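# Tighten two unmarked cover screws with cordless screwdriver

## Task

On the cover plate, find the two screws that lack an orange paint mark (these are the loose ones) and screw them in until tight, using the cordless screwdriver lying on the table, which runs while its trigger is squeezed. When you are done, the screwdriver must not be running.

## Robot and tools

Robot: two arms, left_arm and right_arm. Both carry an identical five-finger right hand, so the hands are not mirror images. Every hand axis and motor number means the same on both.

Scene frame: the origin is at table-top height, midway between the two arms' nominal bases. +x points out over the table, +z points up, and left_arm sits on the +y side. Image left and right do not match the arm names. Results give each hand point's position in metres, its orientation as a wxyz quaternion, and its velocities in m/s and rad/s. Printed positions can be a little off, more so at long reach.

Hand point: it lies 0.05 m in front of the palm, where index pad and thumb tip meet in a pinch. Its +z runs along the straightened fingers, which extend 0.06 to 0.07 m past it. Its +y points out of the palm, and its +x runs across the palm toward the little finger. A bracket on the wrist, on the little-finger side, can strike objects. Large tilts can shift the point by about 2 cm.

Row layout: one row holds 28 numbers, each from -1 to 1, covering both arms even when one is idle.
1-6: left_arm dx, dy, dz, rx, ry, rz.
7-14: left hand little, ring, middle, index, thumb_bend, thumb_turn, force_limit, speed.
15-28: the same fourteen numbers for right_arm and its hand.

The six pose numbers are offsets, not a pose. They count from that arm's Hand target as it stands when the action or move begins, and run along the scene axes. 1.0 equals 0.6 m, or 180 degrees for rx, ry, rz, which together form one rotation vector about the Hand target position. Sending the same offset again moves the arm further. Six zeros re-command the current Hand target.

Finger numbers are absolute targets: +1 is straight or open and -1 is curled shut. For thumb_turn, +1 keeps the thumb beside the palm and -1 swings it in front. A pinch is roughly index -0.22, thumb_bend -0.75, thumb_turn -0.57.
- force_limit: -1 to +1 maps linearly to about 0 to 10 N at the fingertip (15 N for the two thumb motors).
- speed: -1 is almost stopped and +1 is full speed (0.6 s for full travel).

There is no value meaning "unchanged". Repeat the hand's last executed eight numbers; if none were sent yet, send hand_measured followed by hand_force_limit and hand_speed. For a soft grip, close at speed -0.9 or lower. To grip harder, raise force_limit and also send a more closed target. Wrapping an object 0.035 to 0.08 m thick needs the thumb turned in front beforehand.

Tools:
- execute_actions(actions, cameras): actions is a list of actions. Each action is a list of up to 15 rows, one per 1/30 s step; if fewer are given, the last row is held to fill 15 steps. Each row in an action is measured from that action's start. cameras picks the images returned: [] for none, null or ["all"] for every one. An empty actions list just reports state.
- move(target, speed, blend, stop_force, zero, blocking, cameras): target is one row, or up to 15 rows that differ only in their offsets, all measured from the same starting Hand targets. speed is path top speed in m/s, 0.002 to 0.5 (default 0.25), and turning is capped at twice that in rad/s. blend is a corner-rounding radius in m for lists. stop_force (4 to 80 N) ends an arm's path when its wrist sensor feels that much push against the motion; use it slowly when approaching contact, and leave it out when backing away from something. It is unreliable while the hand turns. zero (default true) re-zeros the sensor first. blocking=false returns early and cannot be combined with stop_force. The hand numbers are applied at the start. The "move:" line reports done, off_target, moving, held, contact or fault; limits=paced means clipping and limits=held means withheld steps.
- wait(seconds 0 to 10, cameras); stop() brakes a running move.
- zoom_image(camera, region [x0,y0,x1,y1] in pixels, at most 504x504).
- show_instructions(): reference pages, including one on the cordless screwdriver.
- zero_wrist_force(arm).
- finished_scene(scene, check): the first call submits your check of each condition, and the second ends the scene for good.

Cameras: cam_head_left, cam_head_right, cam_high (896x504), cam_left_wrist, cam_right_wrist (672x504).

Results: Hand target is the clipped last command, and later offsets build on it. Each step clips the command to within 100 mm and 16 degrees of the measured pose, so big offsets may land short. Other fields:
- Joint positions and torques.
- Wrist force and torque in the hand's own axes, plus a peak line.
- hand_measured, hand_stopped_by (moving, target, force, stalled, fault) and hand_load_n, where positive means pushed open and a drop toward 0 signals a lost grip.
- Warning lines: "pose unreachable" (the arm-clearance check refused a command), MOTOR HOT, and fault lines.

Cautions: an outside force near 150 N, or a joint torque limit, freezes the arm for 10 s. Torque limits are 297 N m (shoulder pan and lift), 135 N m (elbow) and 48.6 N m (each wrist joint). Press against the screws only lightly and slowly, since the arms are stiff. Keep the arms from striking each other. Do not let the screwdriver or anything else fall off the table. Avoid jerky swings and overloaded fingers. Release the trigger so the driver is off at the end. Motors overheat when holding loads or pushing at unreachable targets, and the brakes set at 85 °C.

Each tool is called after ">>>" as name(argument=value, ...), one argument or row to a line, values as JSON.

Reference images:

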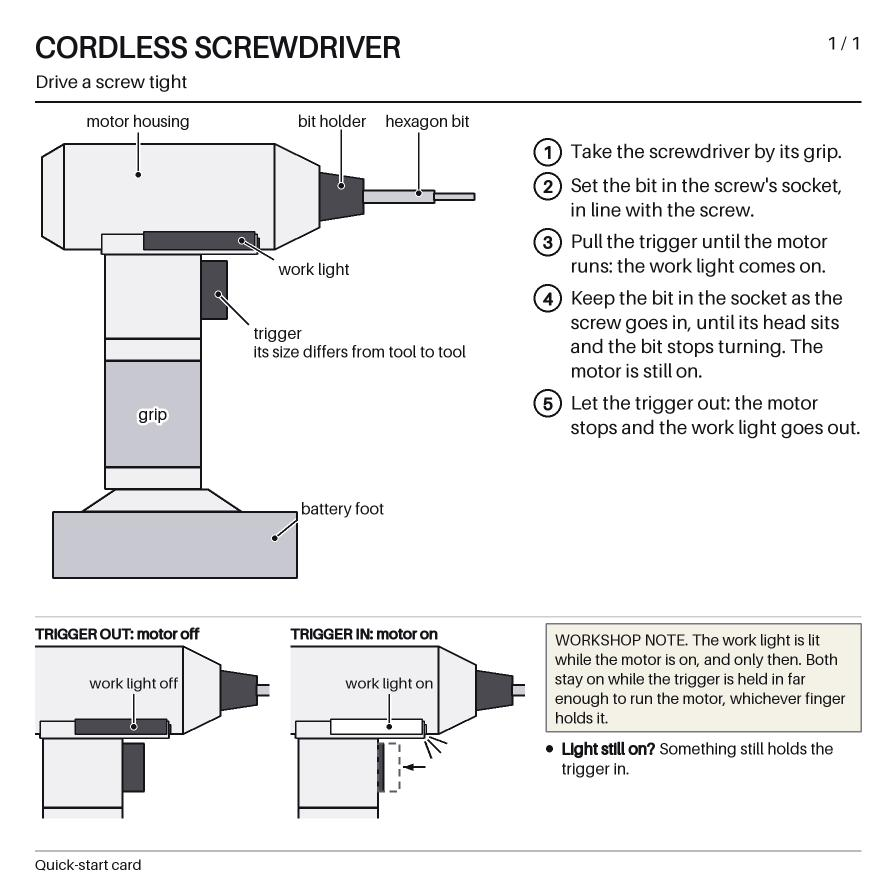

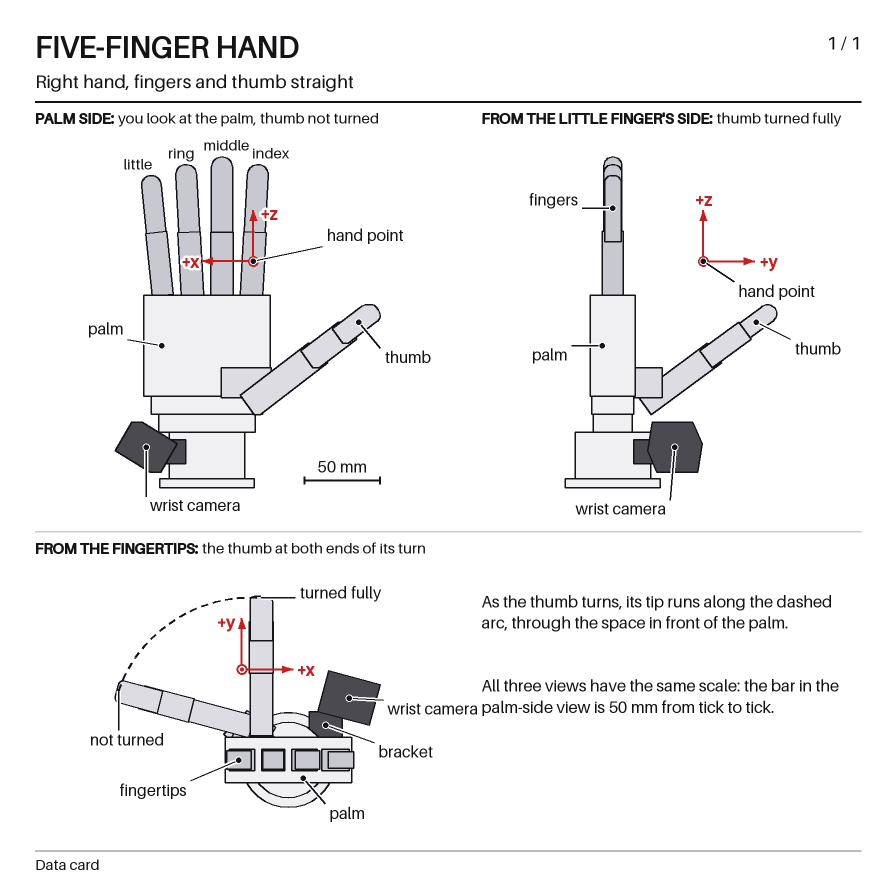

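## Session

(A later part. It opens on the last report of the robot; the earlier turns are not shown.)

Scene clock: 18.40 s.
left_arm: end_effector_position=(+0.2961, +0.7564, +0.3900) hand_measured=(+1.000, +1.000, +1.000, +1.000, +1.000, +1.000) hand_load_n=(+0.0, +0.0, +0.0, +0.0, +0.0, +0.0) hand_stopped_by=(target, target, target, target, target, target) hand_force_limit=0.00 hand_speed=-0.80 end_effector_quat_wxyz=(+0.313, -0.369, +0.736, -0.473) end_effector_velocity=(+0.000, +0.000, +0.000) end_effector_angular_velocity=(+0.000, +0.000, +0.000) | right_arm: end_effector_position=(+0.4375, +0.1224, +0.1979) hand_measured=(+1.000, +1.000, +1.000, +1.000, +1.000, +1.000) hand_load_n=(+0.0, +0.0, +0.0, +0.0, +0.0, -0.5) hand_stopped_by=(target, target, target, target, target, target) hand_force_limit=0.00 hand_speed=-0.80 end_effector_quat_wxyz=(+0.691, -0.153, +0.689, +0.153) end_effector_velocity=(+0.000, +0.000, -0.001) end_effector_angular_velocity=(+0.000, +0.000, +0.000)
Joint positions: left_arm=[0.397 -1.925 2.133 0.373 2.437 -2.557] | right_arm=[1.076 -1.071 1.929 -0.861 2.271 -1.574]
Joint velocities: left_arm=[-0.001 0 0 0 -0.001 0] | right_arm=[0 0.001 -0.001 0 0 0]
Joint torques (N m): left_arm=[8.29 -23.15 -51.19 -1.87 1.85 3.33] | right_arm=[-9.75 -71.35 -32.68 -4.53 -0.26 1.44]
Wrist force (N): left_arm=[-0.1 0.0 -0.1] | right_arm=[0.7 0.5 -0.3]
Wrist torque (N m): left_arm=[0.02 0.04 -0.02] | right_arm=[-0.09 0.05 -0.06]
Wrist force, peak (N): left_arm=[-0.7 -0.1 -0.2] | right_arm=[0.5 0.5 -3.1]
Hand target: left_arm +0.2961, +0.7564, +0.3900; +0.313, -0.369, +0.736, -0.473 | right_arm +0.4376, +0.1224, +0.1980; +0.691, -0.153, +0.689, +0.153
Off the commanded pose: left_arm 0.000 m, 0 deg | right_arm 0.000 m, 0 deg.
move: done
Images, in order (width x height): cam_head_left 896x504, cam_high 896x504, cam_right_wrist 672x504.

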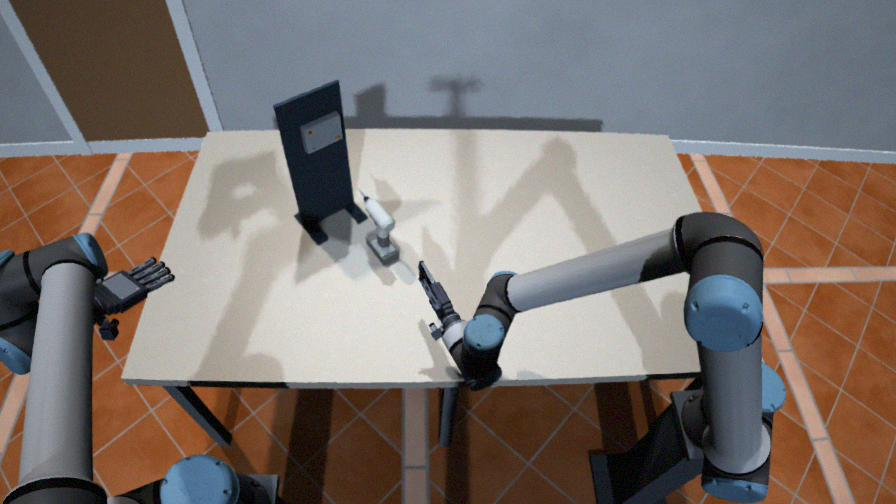

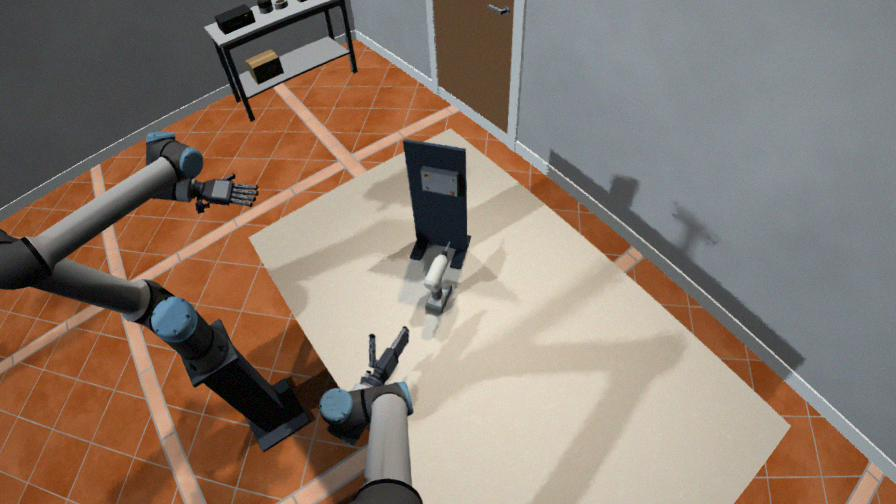

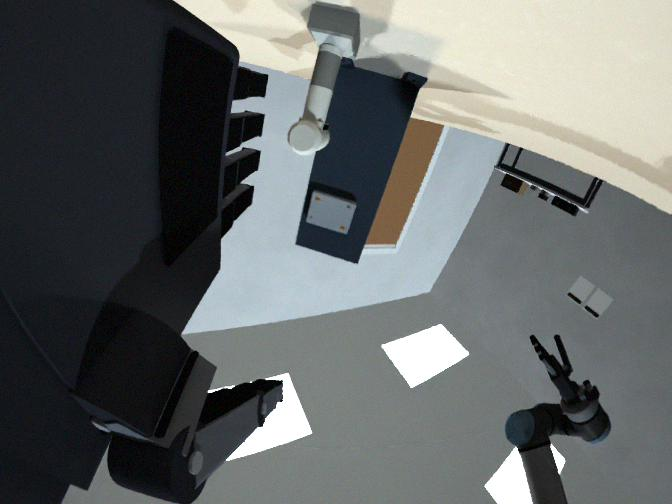

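>>> move(
  target=[0,0,0,0,0,0,1,1,1,1,1,1,0,-0.8,0.29,0.045,-0.11,0,0,0.0333,1,1,1,1,1,-1,0,0],
  speed=0.2,
  cameras=["cam_right_wrist","cam_head_left","cam_head_right","cam_high"],
)

>>> zoom_image(
  camera="cam_head_left",
  region=[330, 160, 490, 320],
)

>>> zoom_image(
  camera="cam_head_right",
  region=[340, 160, 500, 320],
)

>>> zoom_image(
  camera="cam_high",
  region=[350, 210, 510, 370],
)

Scene clock: 22.10 s.
left_arm: end_effector_position=(+0.2961, +0.7564, +0.3900) hand_measured=(+1.000, +1.000, +1.000, +1.000, +1.000, +1.000) hand_load_n=(+0.0, +0.0, +0.0, +0.0, +0.0, -0.5) hand_stopped_by=(target, target, target, target, target, target) hand_force_limit=0.00 hand_speed=-0.80 end_effector_quat_wxyz=(+0.313, -0.369, +0.736, -0.473) end_effector_velocity=(+0.000, +0.000, +0.000) end_effector_angular_velocity=(-0.001, +0.000, +0.000) | right_arm: end_effector_position=(+0.6114, +0.1498, +0.1321) hand_measured=(+1.000, +1.000, +1.000, +1.000, +1.000, -1.000) hand_load_n=(+0.0, +0.0, +0.0, +0.0, +0.0, +0.0) hand_stopped_by=(target, target, target, target, target, target) hand_force_limit=0.00 hand_speed=0.00 end_effector_quat_wxyz=(+0.682, -0.189, +0.680, +0.189) end_effector_velocity=(+0.000, +0.000, +0.000) end_effector_angular_velocity=(-0.001, +0.000, +0.000)
Joint positions: left_arm=[0.397 -1.925 2.133 0.373 2.437 -2.557] | right_arm=[0.845 -0.913 1.805 -0.895 1.936 -1.573]
Joint velocities: left_arm=[0 0 0 0 0.001 0] | right_arm=[0 -0.001 0 0.001 0 0]
Joint torques (N m): left_arm=[9.22 -20.61 -49.62 -1.59 1.93 3.78] | right_arm=[-5.99 -77.7 -32.2 0.01 -1.27 1.13]
Wrist force (N): left_arm=[-0.3 -0.1 -0.4] | right_arm=[0.6 0.5 -0.2]
Wrist torque (N m): left_arm=[0.03 0.08 -0.03] | right_arm=[-0.09 0.06 -0.08]
Wrist force, peak (N): left_arm=[-0.7 0.1 -0.4] | right_arm=[-0.3 1.2 -3.0]
Hand target: left_arm +0.2961, +0.7564, +0.3900; +0.313, -0.369, +0.736, -0.473 | right_arm +0.6114, +0.1498, +0.1321; +0.682, -0.189, +0.680, +0.189
Off the commanded pose: left_arm 0.000 m, 0 deg | right_arm 0.000 m, 0 deg.
move: done
Images, in order (width x height): cam_head_left 896x504, cam_head_right 896x504, cam_high 896x504, cam_right_wrist 672x504.

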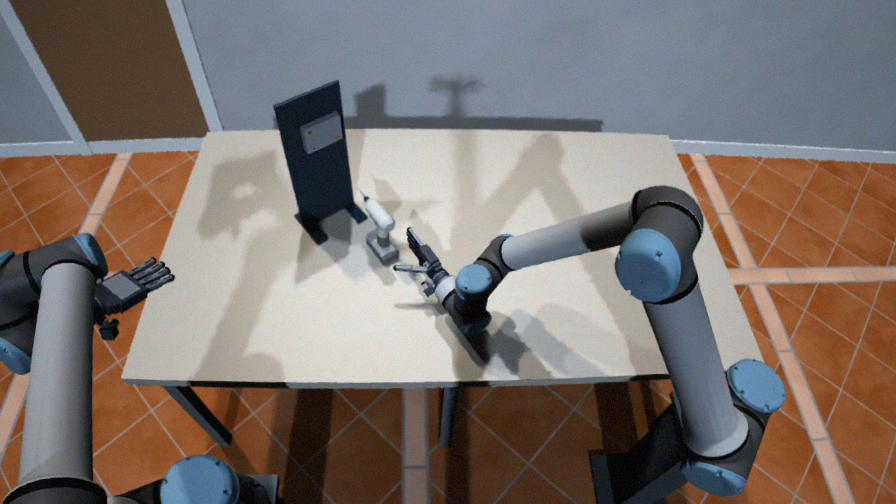

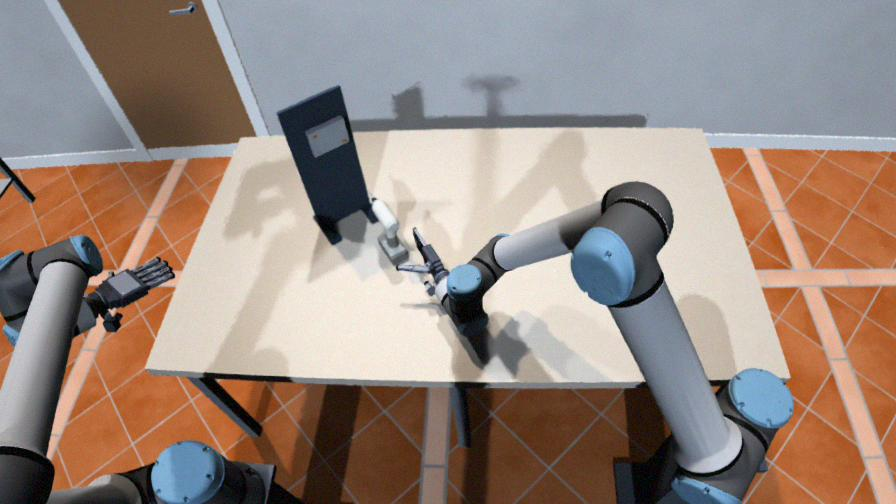

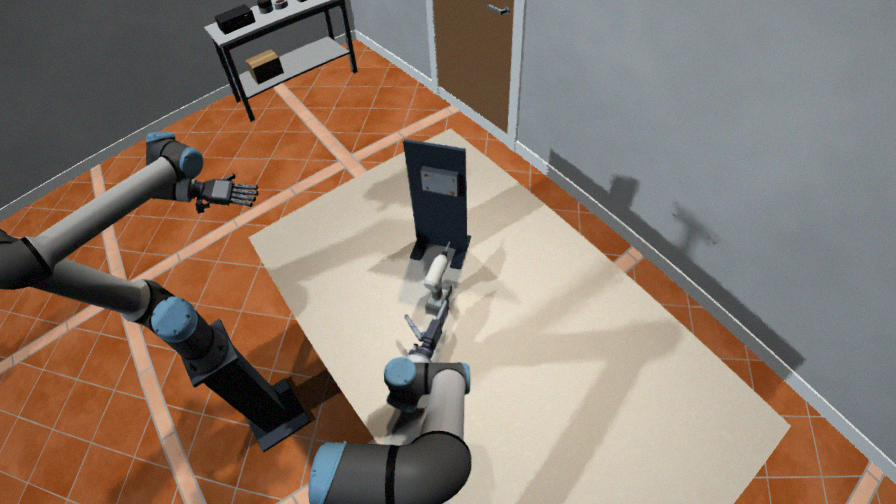

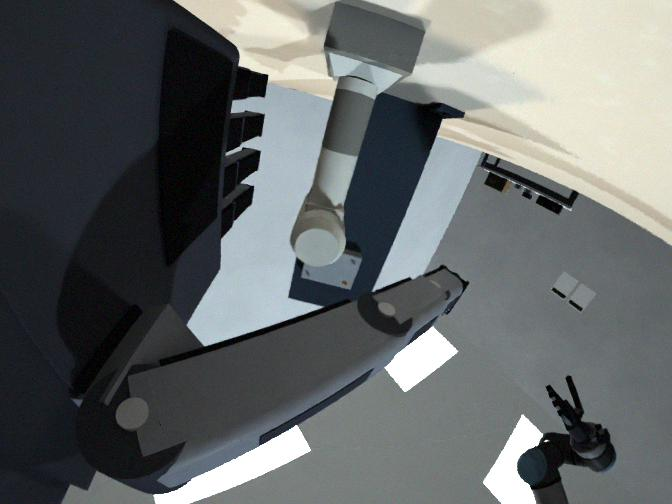

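Scaled by 3.150.

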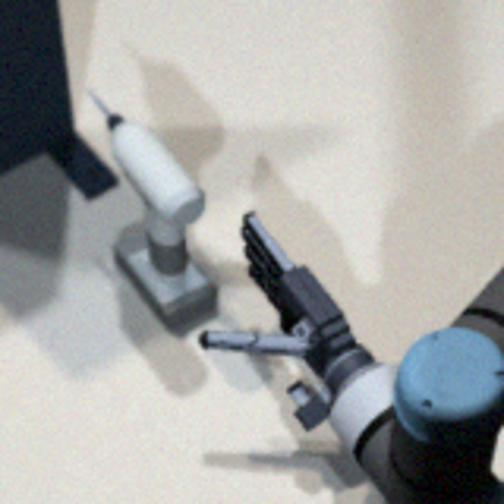

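Scaled by 3.150.

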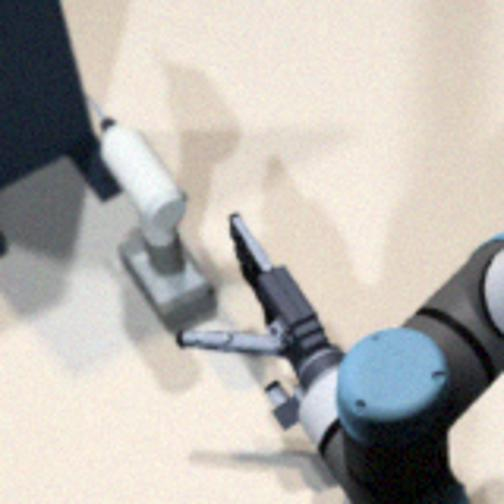

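Scaled by 3.150.

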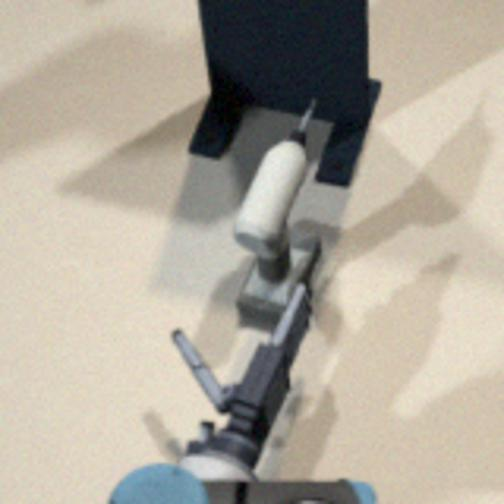

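>>> zoom_image(
  camera="cam_right_wrist",
  region=[270, 0, 450, 180],
)

>>> zoom_image(
  camera="cam_right_wrist",
  region=[260, 160, 420, 320],
)

Scaled by 2.800 from the camera's 672x504 image, which has a finer 960x720 frame.

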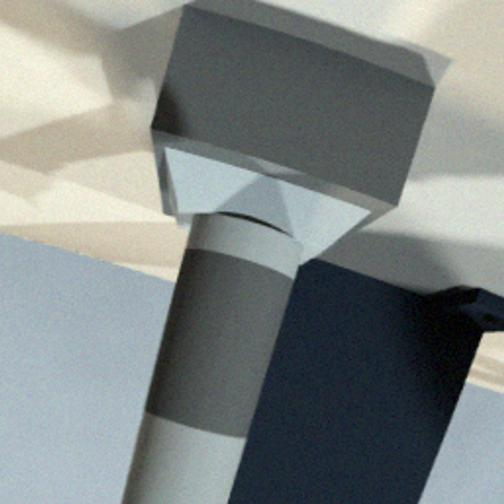

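Scaled by 3.150 from the camera's 672x504 image, which has a finer 960x720 frame.

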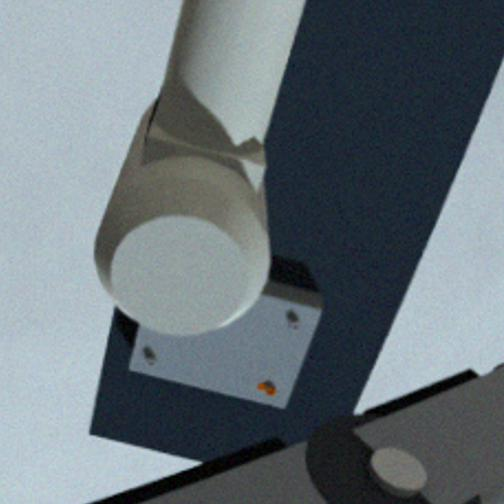

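>>> move(
  target=[0,0,0,0,0,0,1,1,1,1,1,1,0,-0.8,0.036,0.02,-0.025,0,0,0.05,1,1,1,1,1,-1,0,0],
  speed=0.1,
  cameras=["cam_right_wrist","cam_head_left","cam_head_right","cam_high"],
)

>>> zoom_image(
  camera="cam_head_left",
  region=[340, 170, 460, 290],
)

>>> zoom_image(
  camera="cam_right_wrist",
  region=[220, 0, 472, 252],
)

>>> zoom_image(
  camera="cam_high",
  region=[370, 220, 490, 340],
)

Scene clock: 24.23 s.
left_arm: end_effector_position=(+0.2961, +0.7564, +0.3900) hand_measured=(+1.000, +1.000, +1.000, +1.000, +1.000, +1.000) hand_load_n=(+0.0, +0.0, +0.0, -0.5, +0.0, -0.5) hand_stopped_by=(target, target, target, target, target, target) hand_force_limit=0.00 hand_speed=-0.80 end_effector_quat_wxyz=(+0.313, -0.369, +0.736, -0.473) end_effector_velocity=(+0.000, +0.000, +0.000) end_effector_angular_velocity=(-0.001, +0.001, +0.000) | right_arm: end_effector_position=(+0.6331, +0.1619, +0.1171) hand_measured=(+1.000, +1.000, +1.000, +1.000, +1.000, -1.000) hand_load_n=(+0.0, +0.0, +0.0, +0.0, +0.0, -0.5) hand_stopped_by=(target, target, target, target, target, target) hand_force_limit=0.00 hand_speed=0.00 end_effector_quat_wxyz=(+0.665, -0.242, +0.664, +0.242) end_effector_velocity=(+0.000, +0.000, +0.000) end_effector_angular_velocity=(+0.000, +0.000, +0.002)
Joint positions: left_arm=[0.397 -1.925 2.133 0.373 2.437 -2.557] | right_arm=[0.775 -0.883 1.785 -0.905 1.709 -1.572]
Joint velocities: left_arm=[0 0 0 0 0 -0.001] | right_arm=[0 0 0 0 -0.002 0]
Joint torques (N m): left_arm=[9.29 -16.9 -49.75 -1.51 2.34 3.51] | right_arm=[13.17 -95.56 -21.94 -1.2 -0.57 1.45]
Wrist force (N): left_arm=[-0.6 0.0 -0.2] | right_arm=[0.4 0.4 -0.1]
Wrist torque (N m): left_arm=[0.03 0.12 -0.05] | right_arm=[-0.10 0.10 -0.09]
Wrist force, peak (N): left_arm=[-0.2 -0.2 -0.9] | right_arm=[0.5 0.7 -1.1]
Hand target: left_arm +0.2961, +0.7564, +0.3900; +0.313, -0.369, +0.736, -0.473 | right_arm +0.6330, +0.1619, +0.1172; +0.665, -0.242, +0.664, +0.242
Off the commanded pose: left_arm 0.000 m, 0 deg | right_arm 0.000 m, 0 deg.
move: done
Images, in order (width x height): cam_head_left 896x504, cam_head_right 896x504, cam_high 896x504, cam_right_wrist 672x504.

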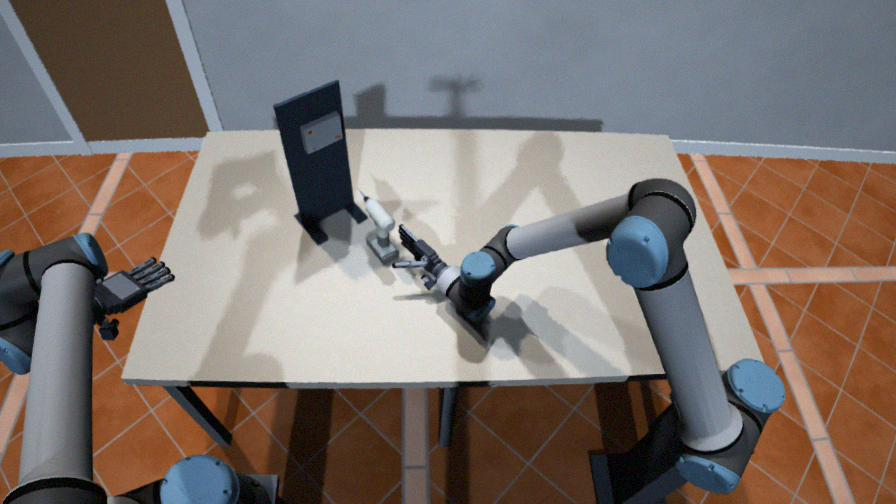

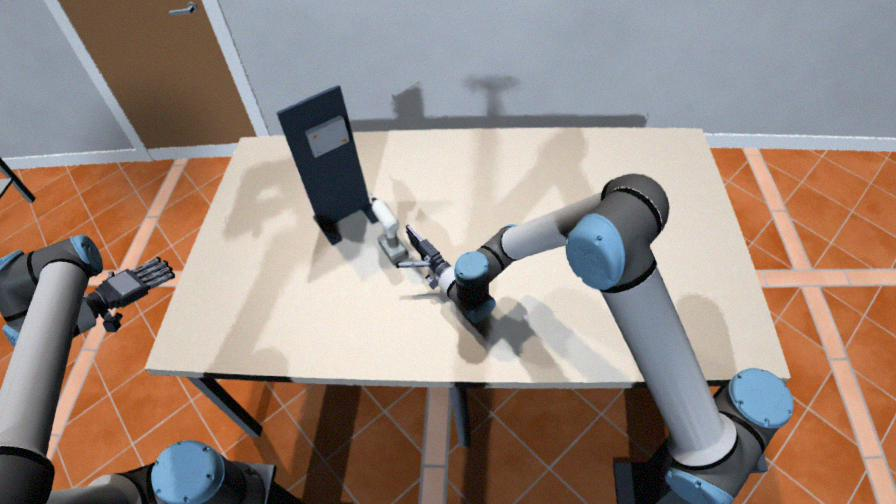

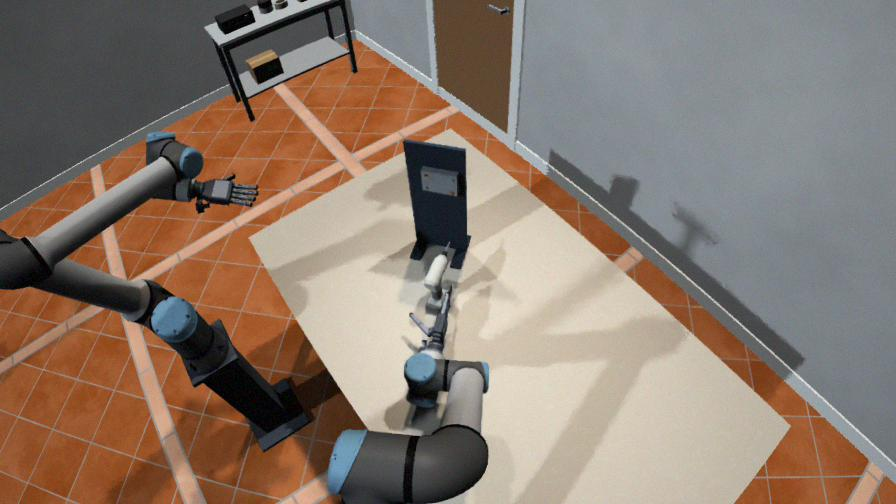

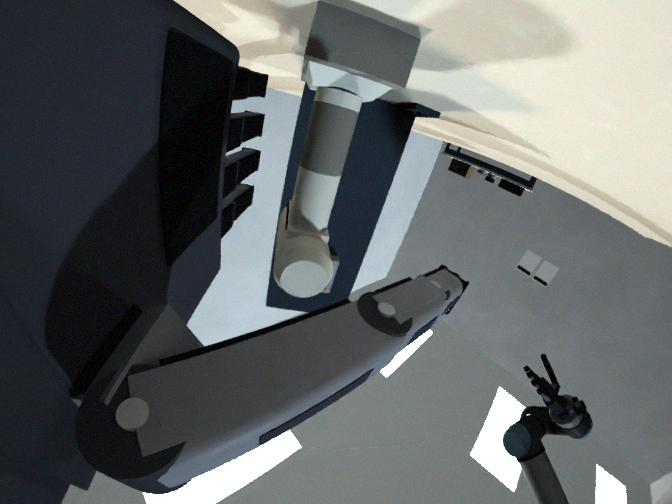

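Scaled by 4.200.

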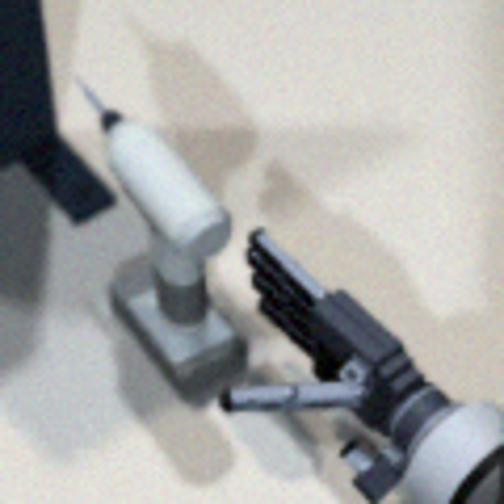

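Scaled by 2.000 from the camera's 672x504 image, which has a finer 960x720 frame.

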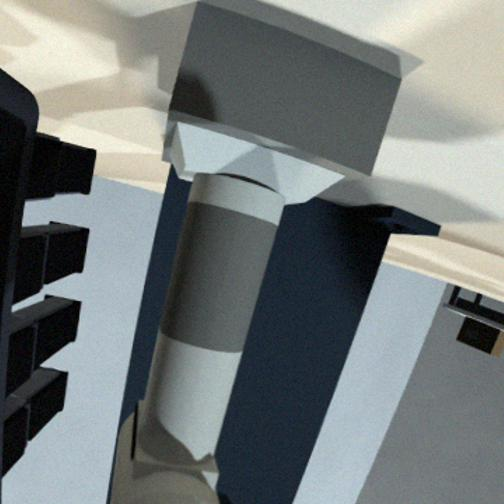

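Scaled by 4.200.

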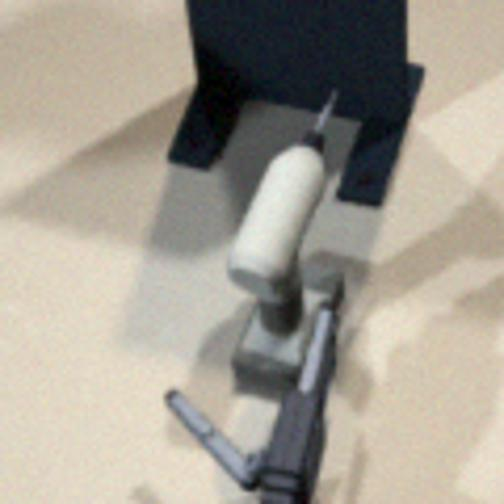

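>>> move(
  target=[0,0,0,0,0,0,1,1,1,1,1,1,0,-0.8,0.1258,0.1068,-0.0102,0,0,0,1,1,1,1,1,-1,0,0],
  speed=0.06,
  stop_force=8,
)

>>> zoom_image(
  camera="cam_head_left",
  region=[340, 170, 460, 290],
)

>>> zoom_image(
  camera="cam_high",
  region=[370, 220, 490, 340],
)

>>> zoom_image(
  camera="cam_left_wrist",
  region=[280, 0, 450, 170],
)

>>> zoom_image(
  camera="cam_head_right",
  region=[340, 170, 460, 290],
)

Scene clock: 28.07 s.
left_arm: end_effector_position=(+0.2961, +0.7564, +0.3900) hand_measured=(+1.000, +1.000, +1.000, +1.000, +1.000, +1.000) hand_load_n=(+0.0, -0.5, +0.0, +0.0, +0.0, -0.5) hand_stopped_by=(target, target, target, target, target, target) hand_force_limit=0.00 hand_speed=-0.80 end_effector_quat_wxyz=(+0.313, -0.369, +0.736, -0.473) end_effector_velocity=(+0.000, +0.000, +0.000) end_effector_angular_velocity=(-0.001, +0.001, +0.001) | right_arm: end_effector_position=(+0.7085, +0.2261, +0.1111) hand_measured=(+1.000, +1.000, +1.000, +1.000, +1.000, -1.000) hand_load_n=(+0.0, +0.0, +0.0, +0.0, +0.0, +0.0) hand_stopped_by=(target, target, target, target, target, target) hand_force_limit=0.00 hand_speed=0.00 end_effector_quat_wxyz=(+0.665, -0.242, +0.664, +0.242) end_effector_velocity=(+0.000, +0.000, +0.000) end_effector_angular_velocity=(+0.001, -0.001, +0.000)
Joint positions: left_arm=[0.397 -1.925 2.133 0.373 2.437 -2.557] | right_arm=[0.76 -0.772 1.568 -0.799 1.693 -1.572]
Joint velocities: left_arm=[0.001 0.001 0 0 0 -0.001] | right_arm=[0 0 0 -0.001 0 0]
Joint torques (N m): left_arm=[11.46 -16.45 -49.1 -1.23 2.7 3.98] | right_arm=[13.96 -107.43 -36.22 -4.12 1.51 1.68]
Wrist force (N): left_arm=[-0.2 0.0 -0.3] | right_arm=[0.6 0.1 -0.4]
Wrist torque (N m): left_arm=[0.04 0.06 -0.02] | right_arm=[-0.14 0.08 -0.10]
Wrist force, peak (N): left_arm=[-0.8 0.2 0.2] | right_arm=[1.0 0.6 0.6]
Hand target: left_arm +0.2961, +0.7564, +0.3900; +0.313, -0.369, +0.736, -0.473 | right_arm +0.7085, +0.2261, +0.1111; +0.665, -0.242, +0.664, +0.242
Off the commanded pose: left_arm 0.000 m, 0 deg | right_arm 0.000 m, 0 deg.
move: done

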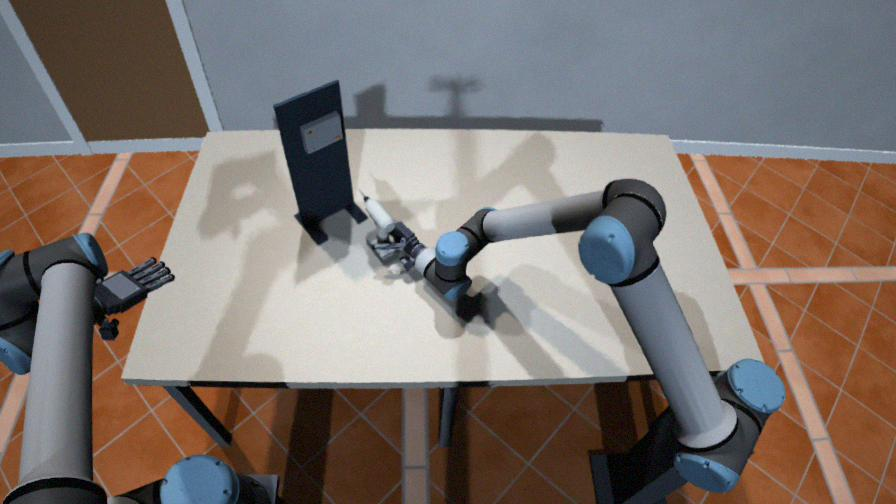

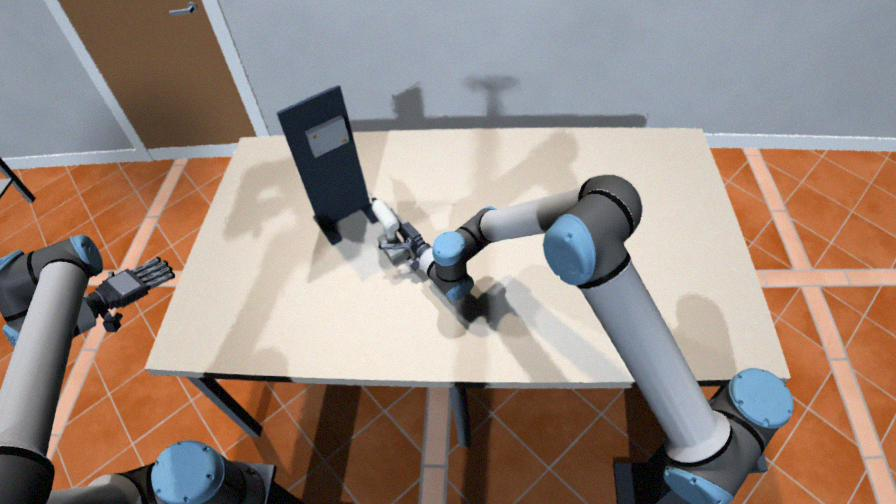

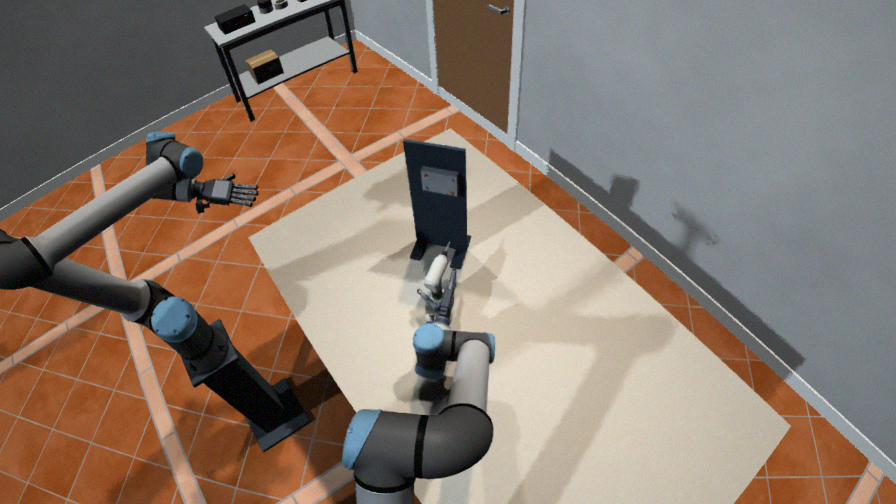

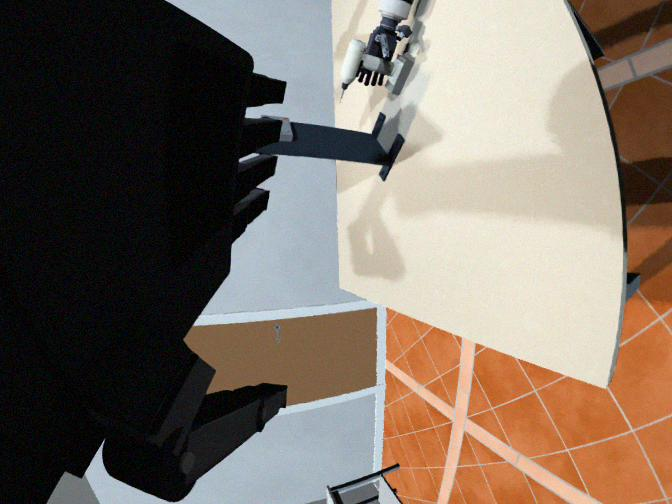

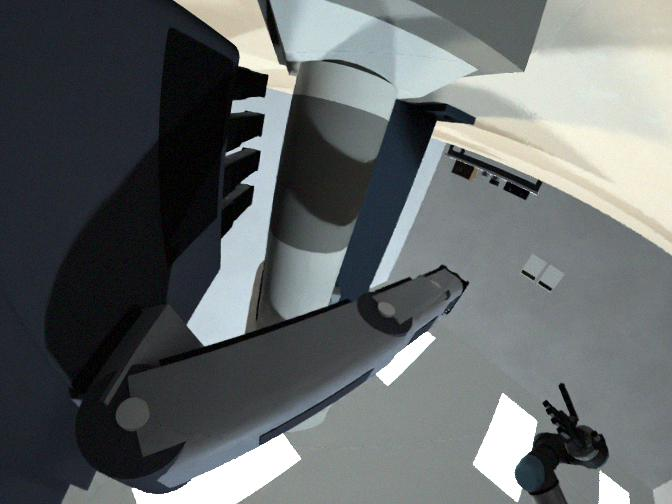

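Scaled by 4.200.

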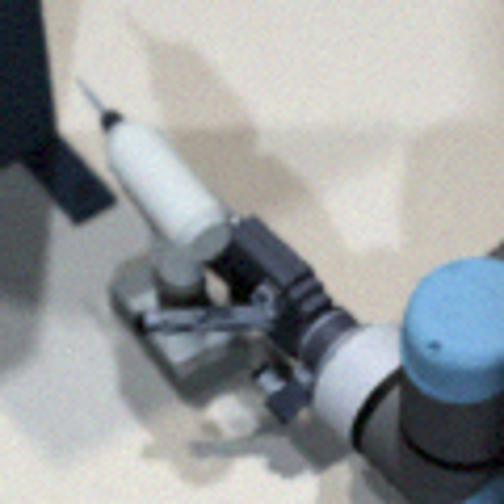

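Scaled by 4.200.

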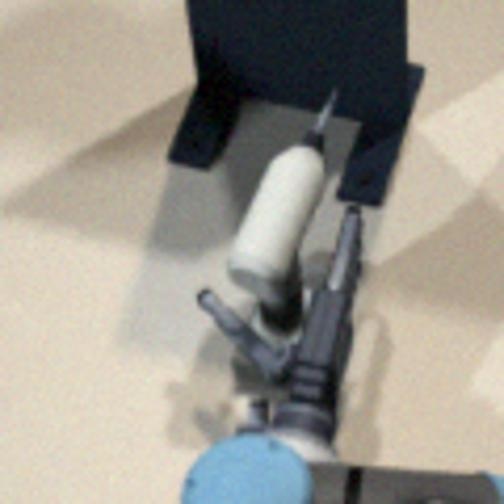

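Scaled by 2.965 from the camera's 672x504 image, which has a finer 960x720 frame.

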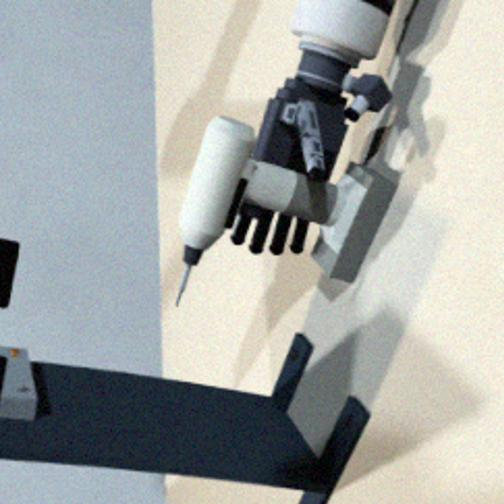

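Scaled by 4.200.

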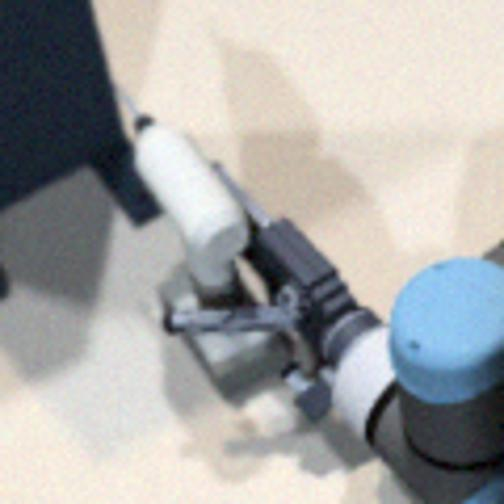

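>>> zoom_image(
  camera="cam_left_wrist",
  region=[330, 20, 430, 120],
)

Scaled by 5.040 from the camera's 672x504 image, which has a finer 960x720 frame.

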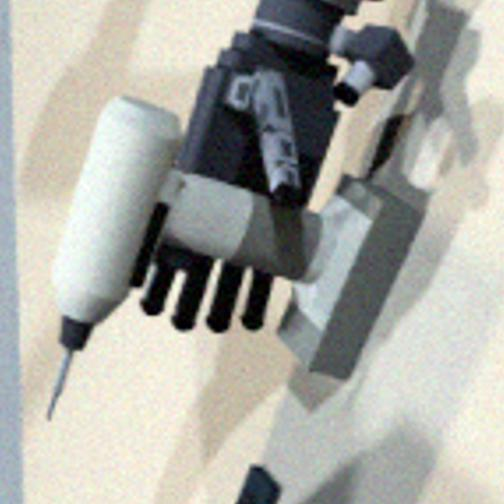

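>>> zoom_image(
  camera="cam_right_wrist",
  region=[200, 0, 560, 360],
)

Scaled by 1.400 from the camera's 672x504 image, which has a finer 960x720 frame.

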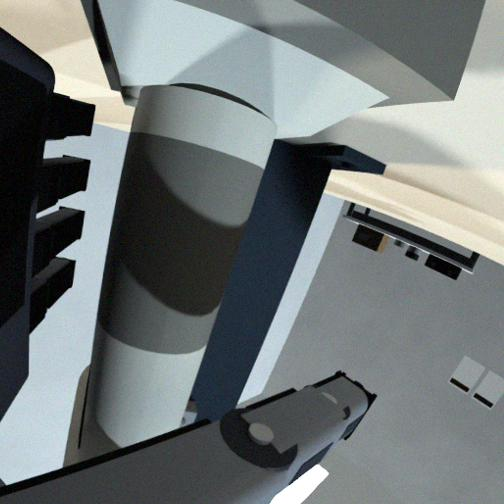

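>>> move(
  target=[0,0,0,0,0,0,1,1,1,1,1,1,0,-0.8,0.023,0.0193,0.0157,0,0,0,1,1,1,1,1,-1,0,0],
  speed=0.05,
  stop_force=6,
  cameras=["cam_left_wrist","cam_head_left","cam_right_wrist","cam_high"],
)

>>> zoom_image(
  camera="cam_left_wrist",
  region=[330, 20, 430, 120],
)

>>> zoom_image(
  camera="cam_head_left",
  region=[350, 190, 430, 270],
)

>>> zoom_image(
  camera="cam_right_wrist",
  region=[200, 0, 560, 360],
)

>>> zoom_image(
  camera="cam_high",
  region=[395, 240, 475, 320],
)

Scene clock: 31.97 s.
left_arm: end_effector_position=(+0.2961, +0.7564, +0.3900) hand_measured=(+1.000, +1.000, +1.000, +1.000, +1.000, +1.000) hand_load_n=(+0.0, +0.0, +0.0, +0.0, +0.0, +0.0) hand_stopped_by=(target, target, target, target, target, target) hand_force_limit=0.00 hand_speed=-0.80 end_effector_quat_wxyz=(+0.313, -0.369, +0.736, -0.473) end_effector_velocity=(+0.000, +0.000, +0.000) end_effector_angular_velocity=(+0.000, -0.001, +0.000) | right_arm: end_effector_position=(+0.7223, +0.2377, +0.1206) hand_measured=(+1.000, +1.000, +1.000, +1.000, +1.000, -1.000) hand_load_n=(+0.0, +0.0, +0.0, +0.0, +0.0, -0.5) hand_stopped_by=(target, target, target, target, target, target) hand_force_limit=0.00 hand_speed=0.00 end_effector_quat_wxyz=(+0.665, -0.242, +0.664, +0.242) end_effector_velocity=(+0.000, +0.000, +0.000) end_effector_angular_velocity=(+0.000, +0.000, +0.000)
Joint positions: left_arm=[0.397 -1.925 2.133 0.373 2.437 -2.557] | right_arm=[0.757 -0.762 1.525 -0.765 1.691 -1.572]
Joint velocities: left_arm=[-0.001 0 0 -0.001 0 -0.001] | right_arm=[0 0 0 -0.001 0 0]
Joint torques (N m): left_arm=[7.85 -16.49 -47.49 -0.79 3.38 3.89] | right_arm=[4.11 -109.71 -27.66 -4.61 1.2 1.85]
Wrist force (N): left_arm=[-0.2 -0.2 -0.1] | right_arm=[0.8 0.2 -0.5]
Wrist torque (N m): left_arm=[-0.02 0.06 -0.03] | right_arm=[-0.13 0.04 -0.09]
Wrist force, peak (N): left_arm=[-0.7 0.1 -0.3] | right_arm=[1.0 0.3 -0.7]
Hand target: left_arm +0.2961, +0.7564, +0.3900; +0.313, -0.369, +0.736, -0.473 | right_arm +0.7223, +0.2377, +0.1206; +0.665, -0.242, +0.664, +0.242
Off the commanded pose: left_arm 0.000 m, 0 deg | right_arm 0.000 m, 0 deg.
move: done
Images, in order (width x height): cam_head_left 896x504, cam_high 896x504, cam_left_wrist 672x504, cam_right_wrist 672x504.

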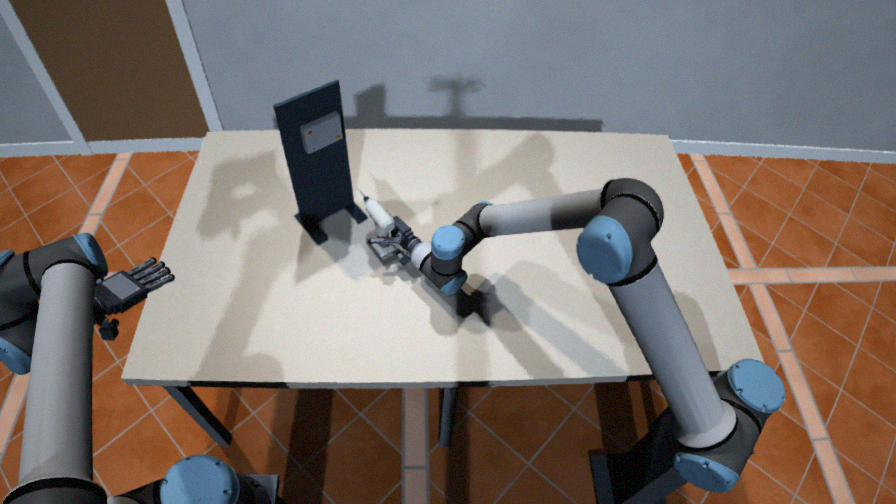

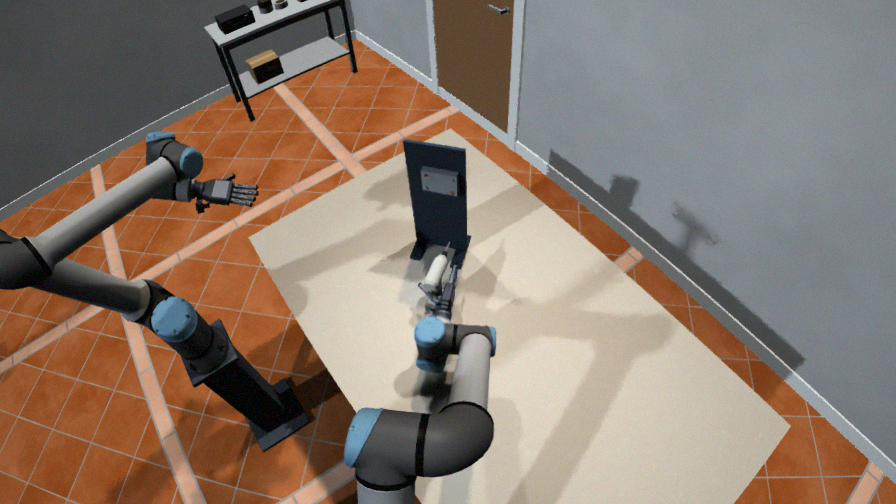

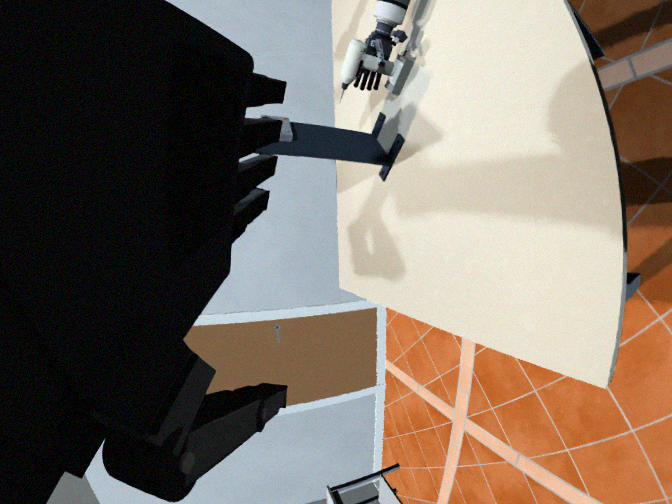

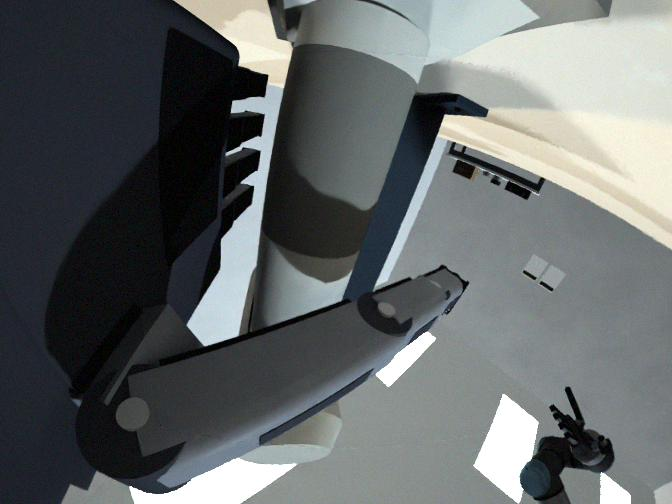

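Scaled by 5.040 from the camera's 672x504 image, which has a finer 960x720 frame.

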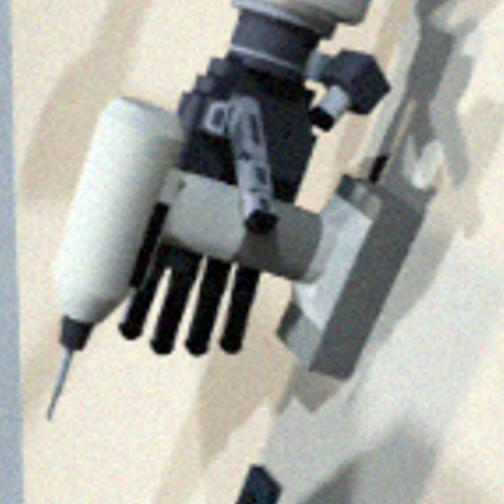

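Scaled by 6.300.

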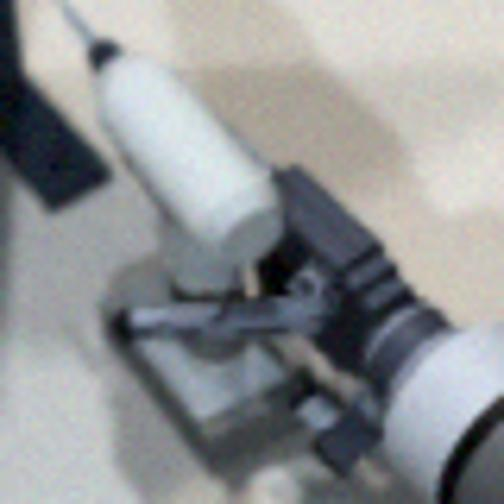

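Scaled by 1.400 from the camera's 672x504 image, which has a finer 960x720 frame.

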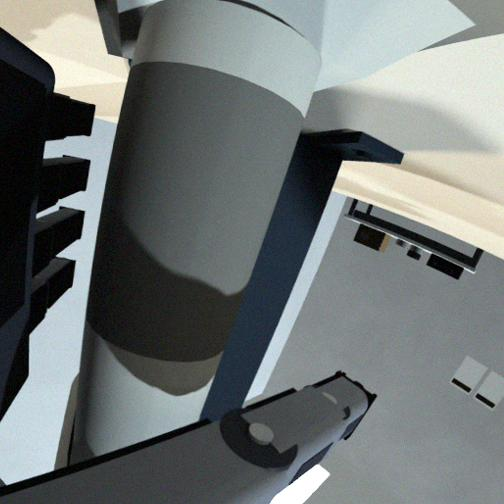

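Scaled by 6.300.

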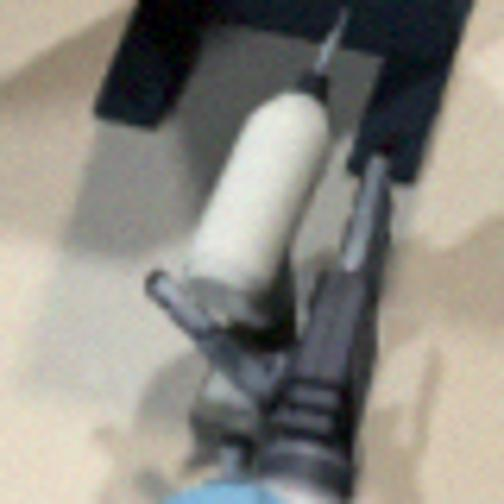

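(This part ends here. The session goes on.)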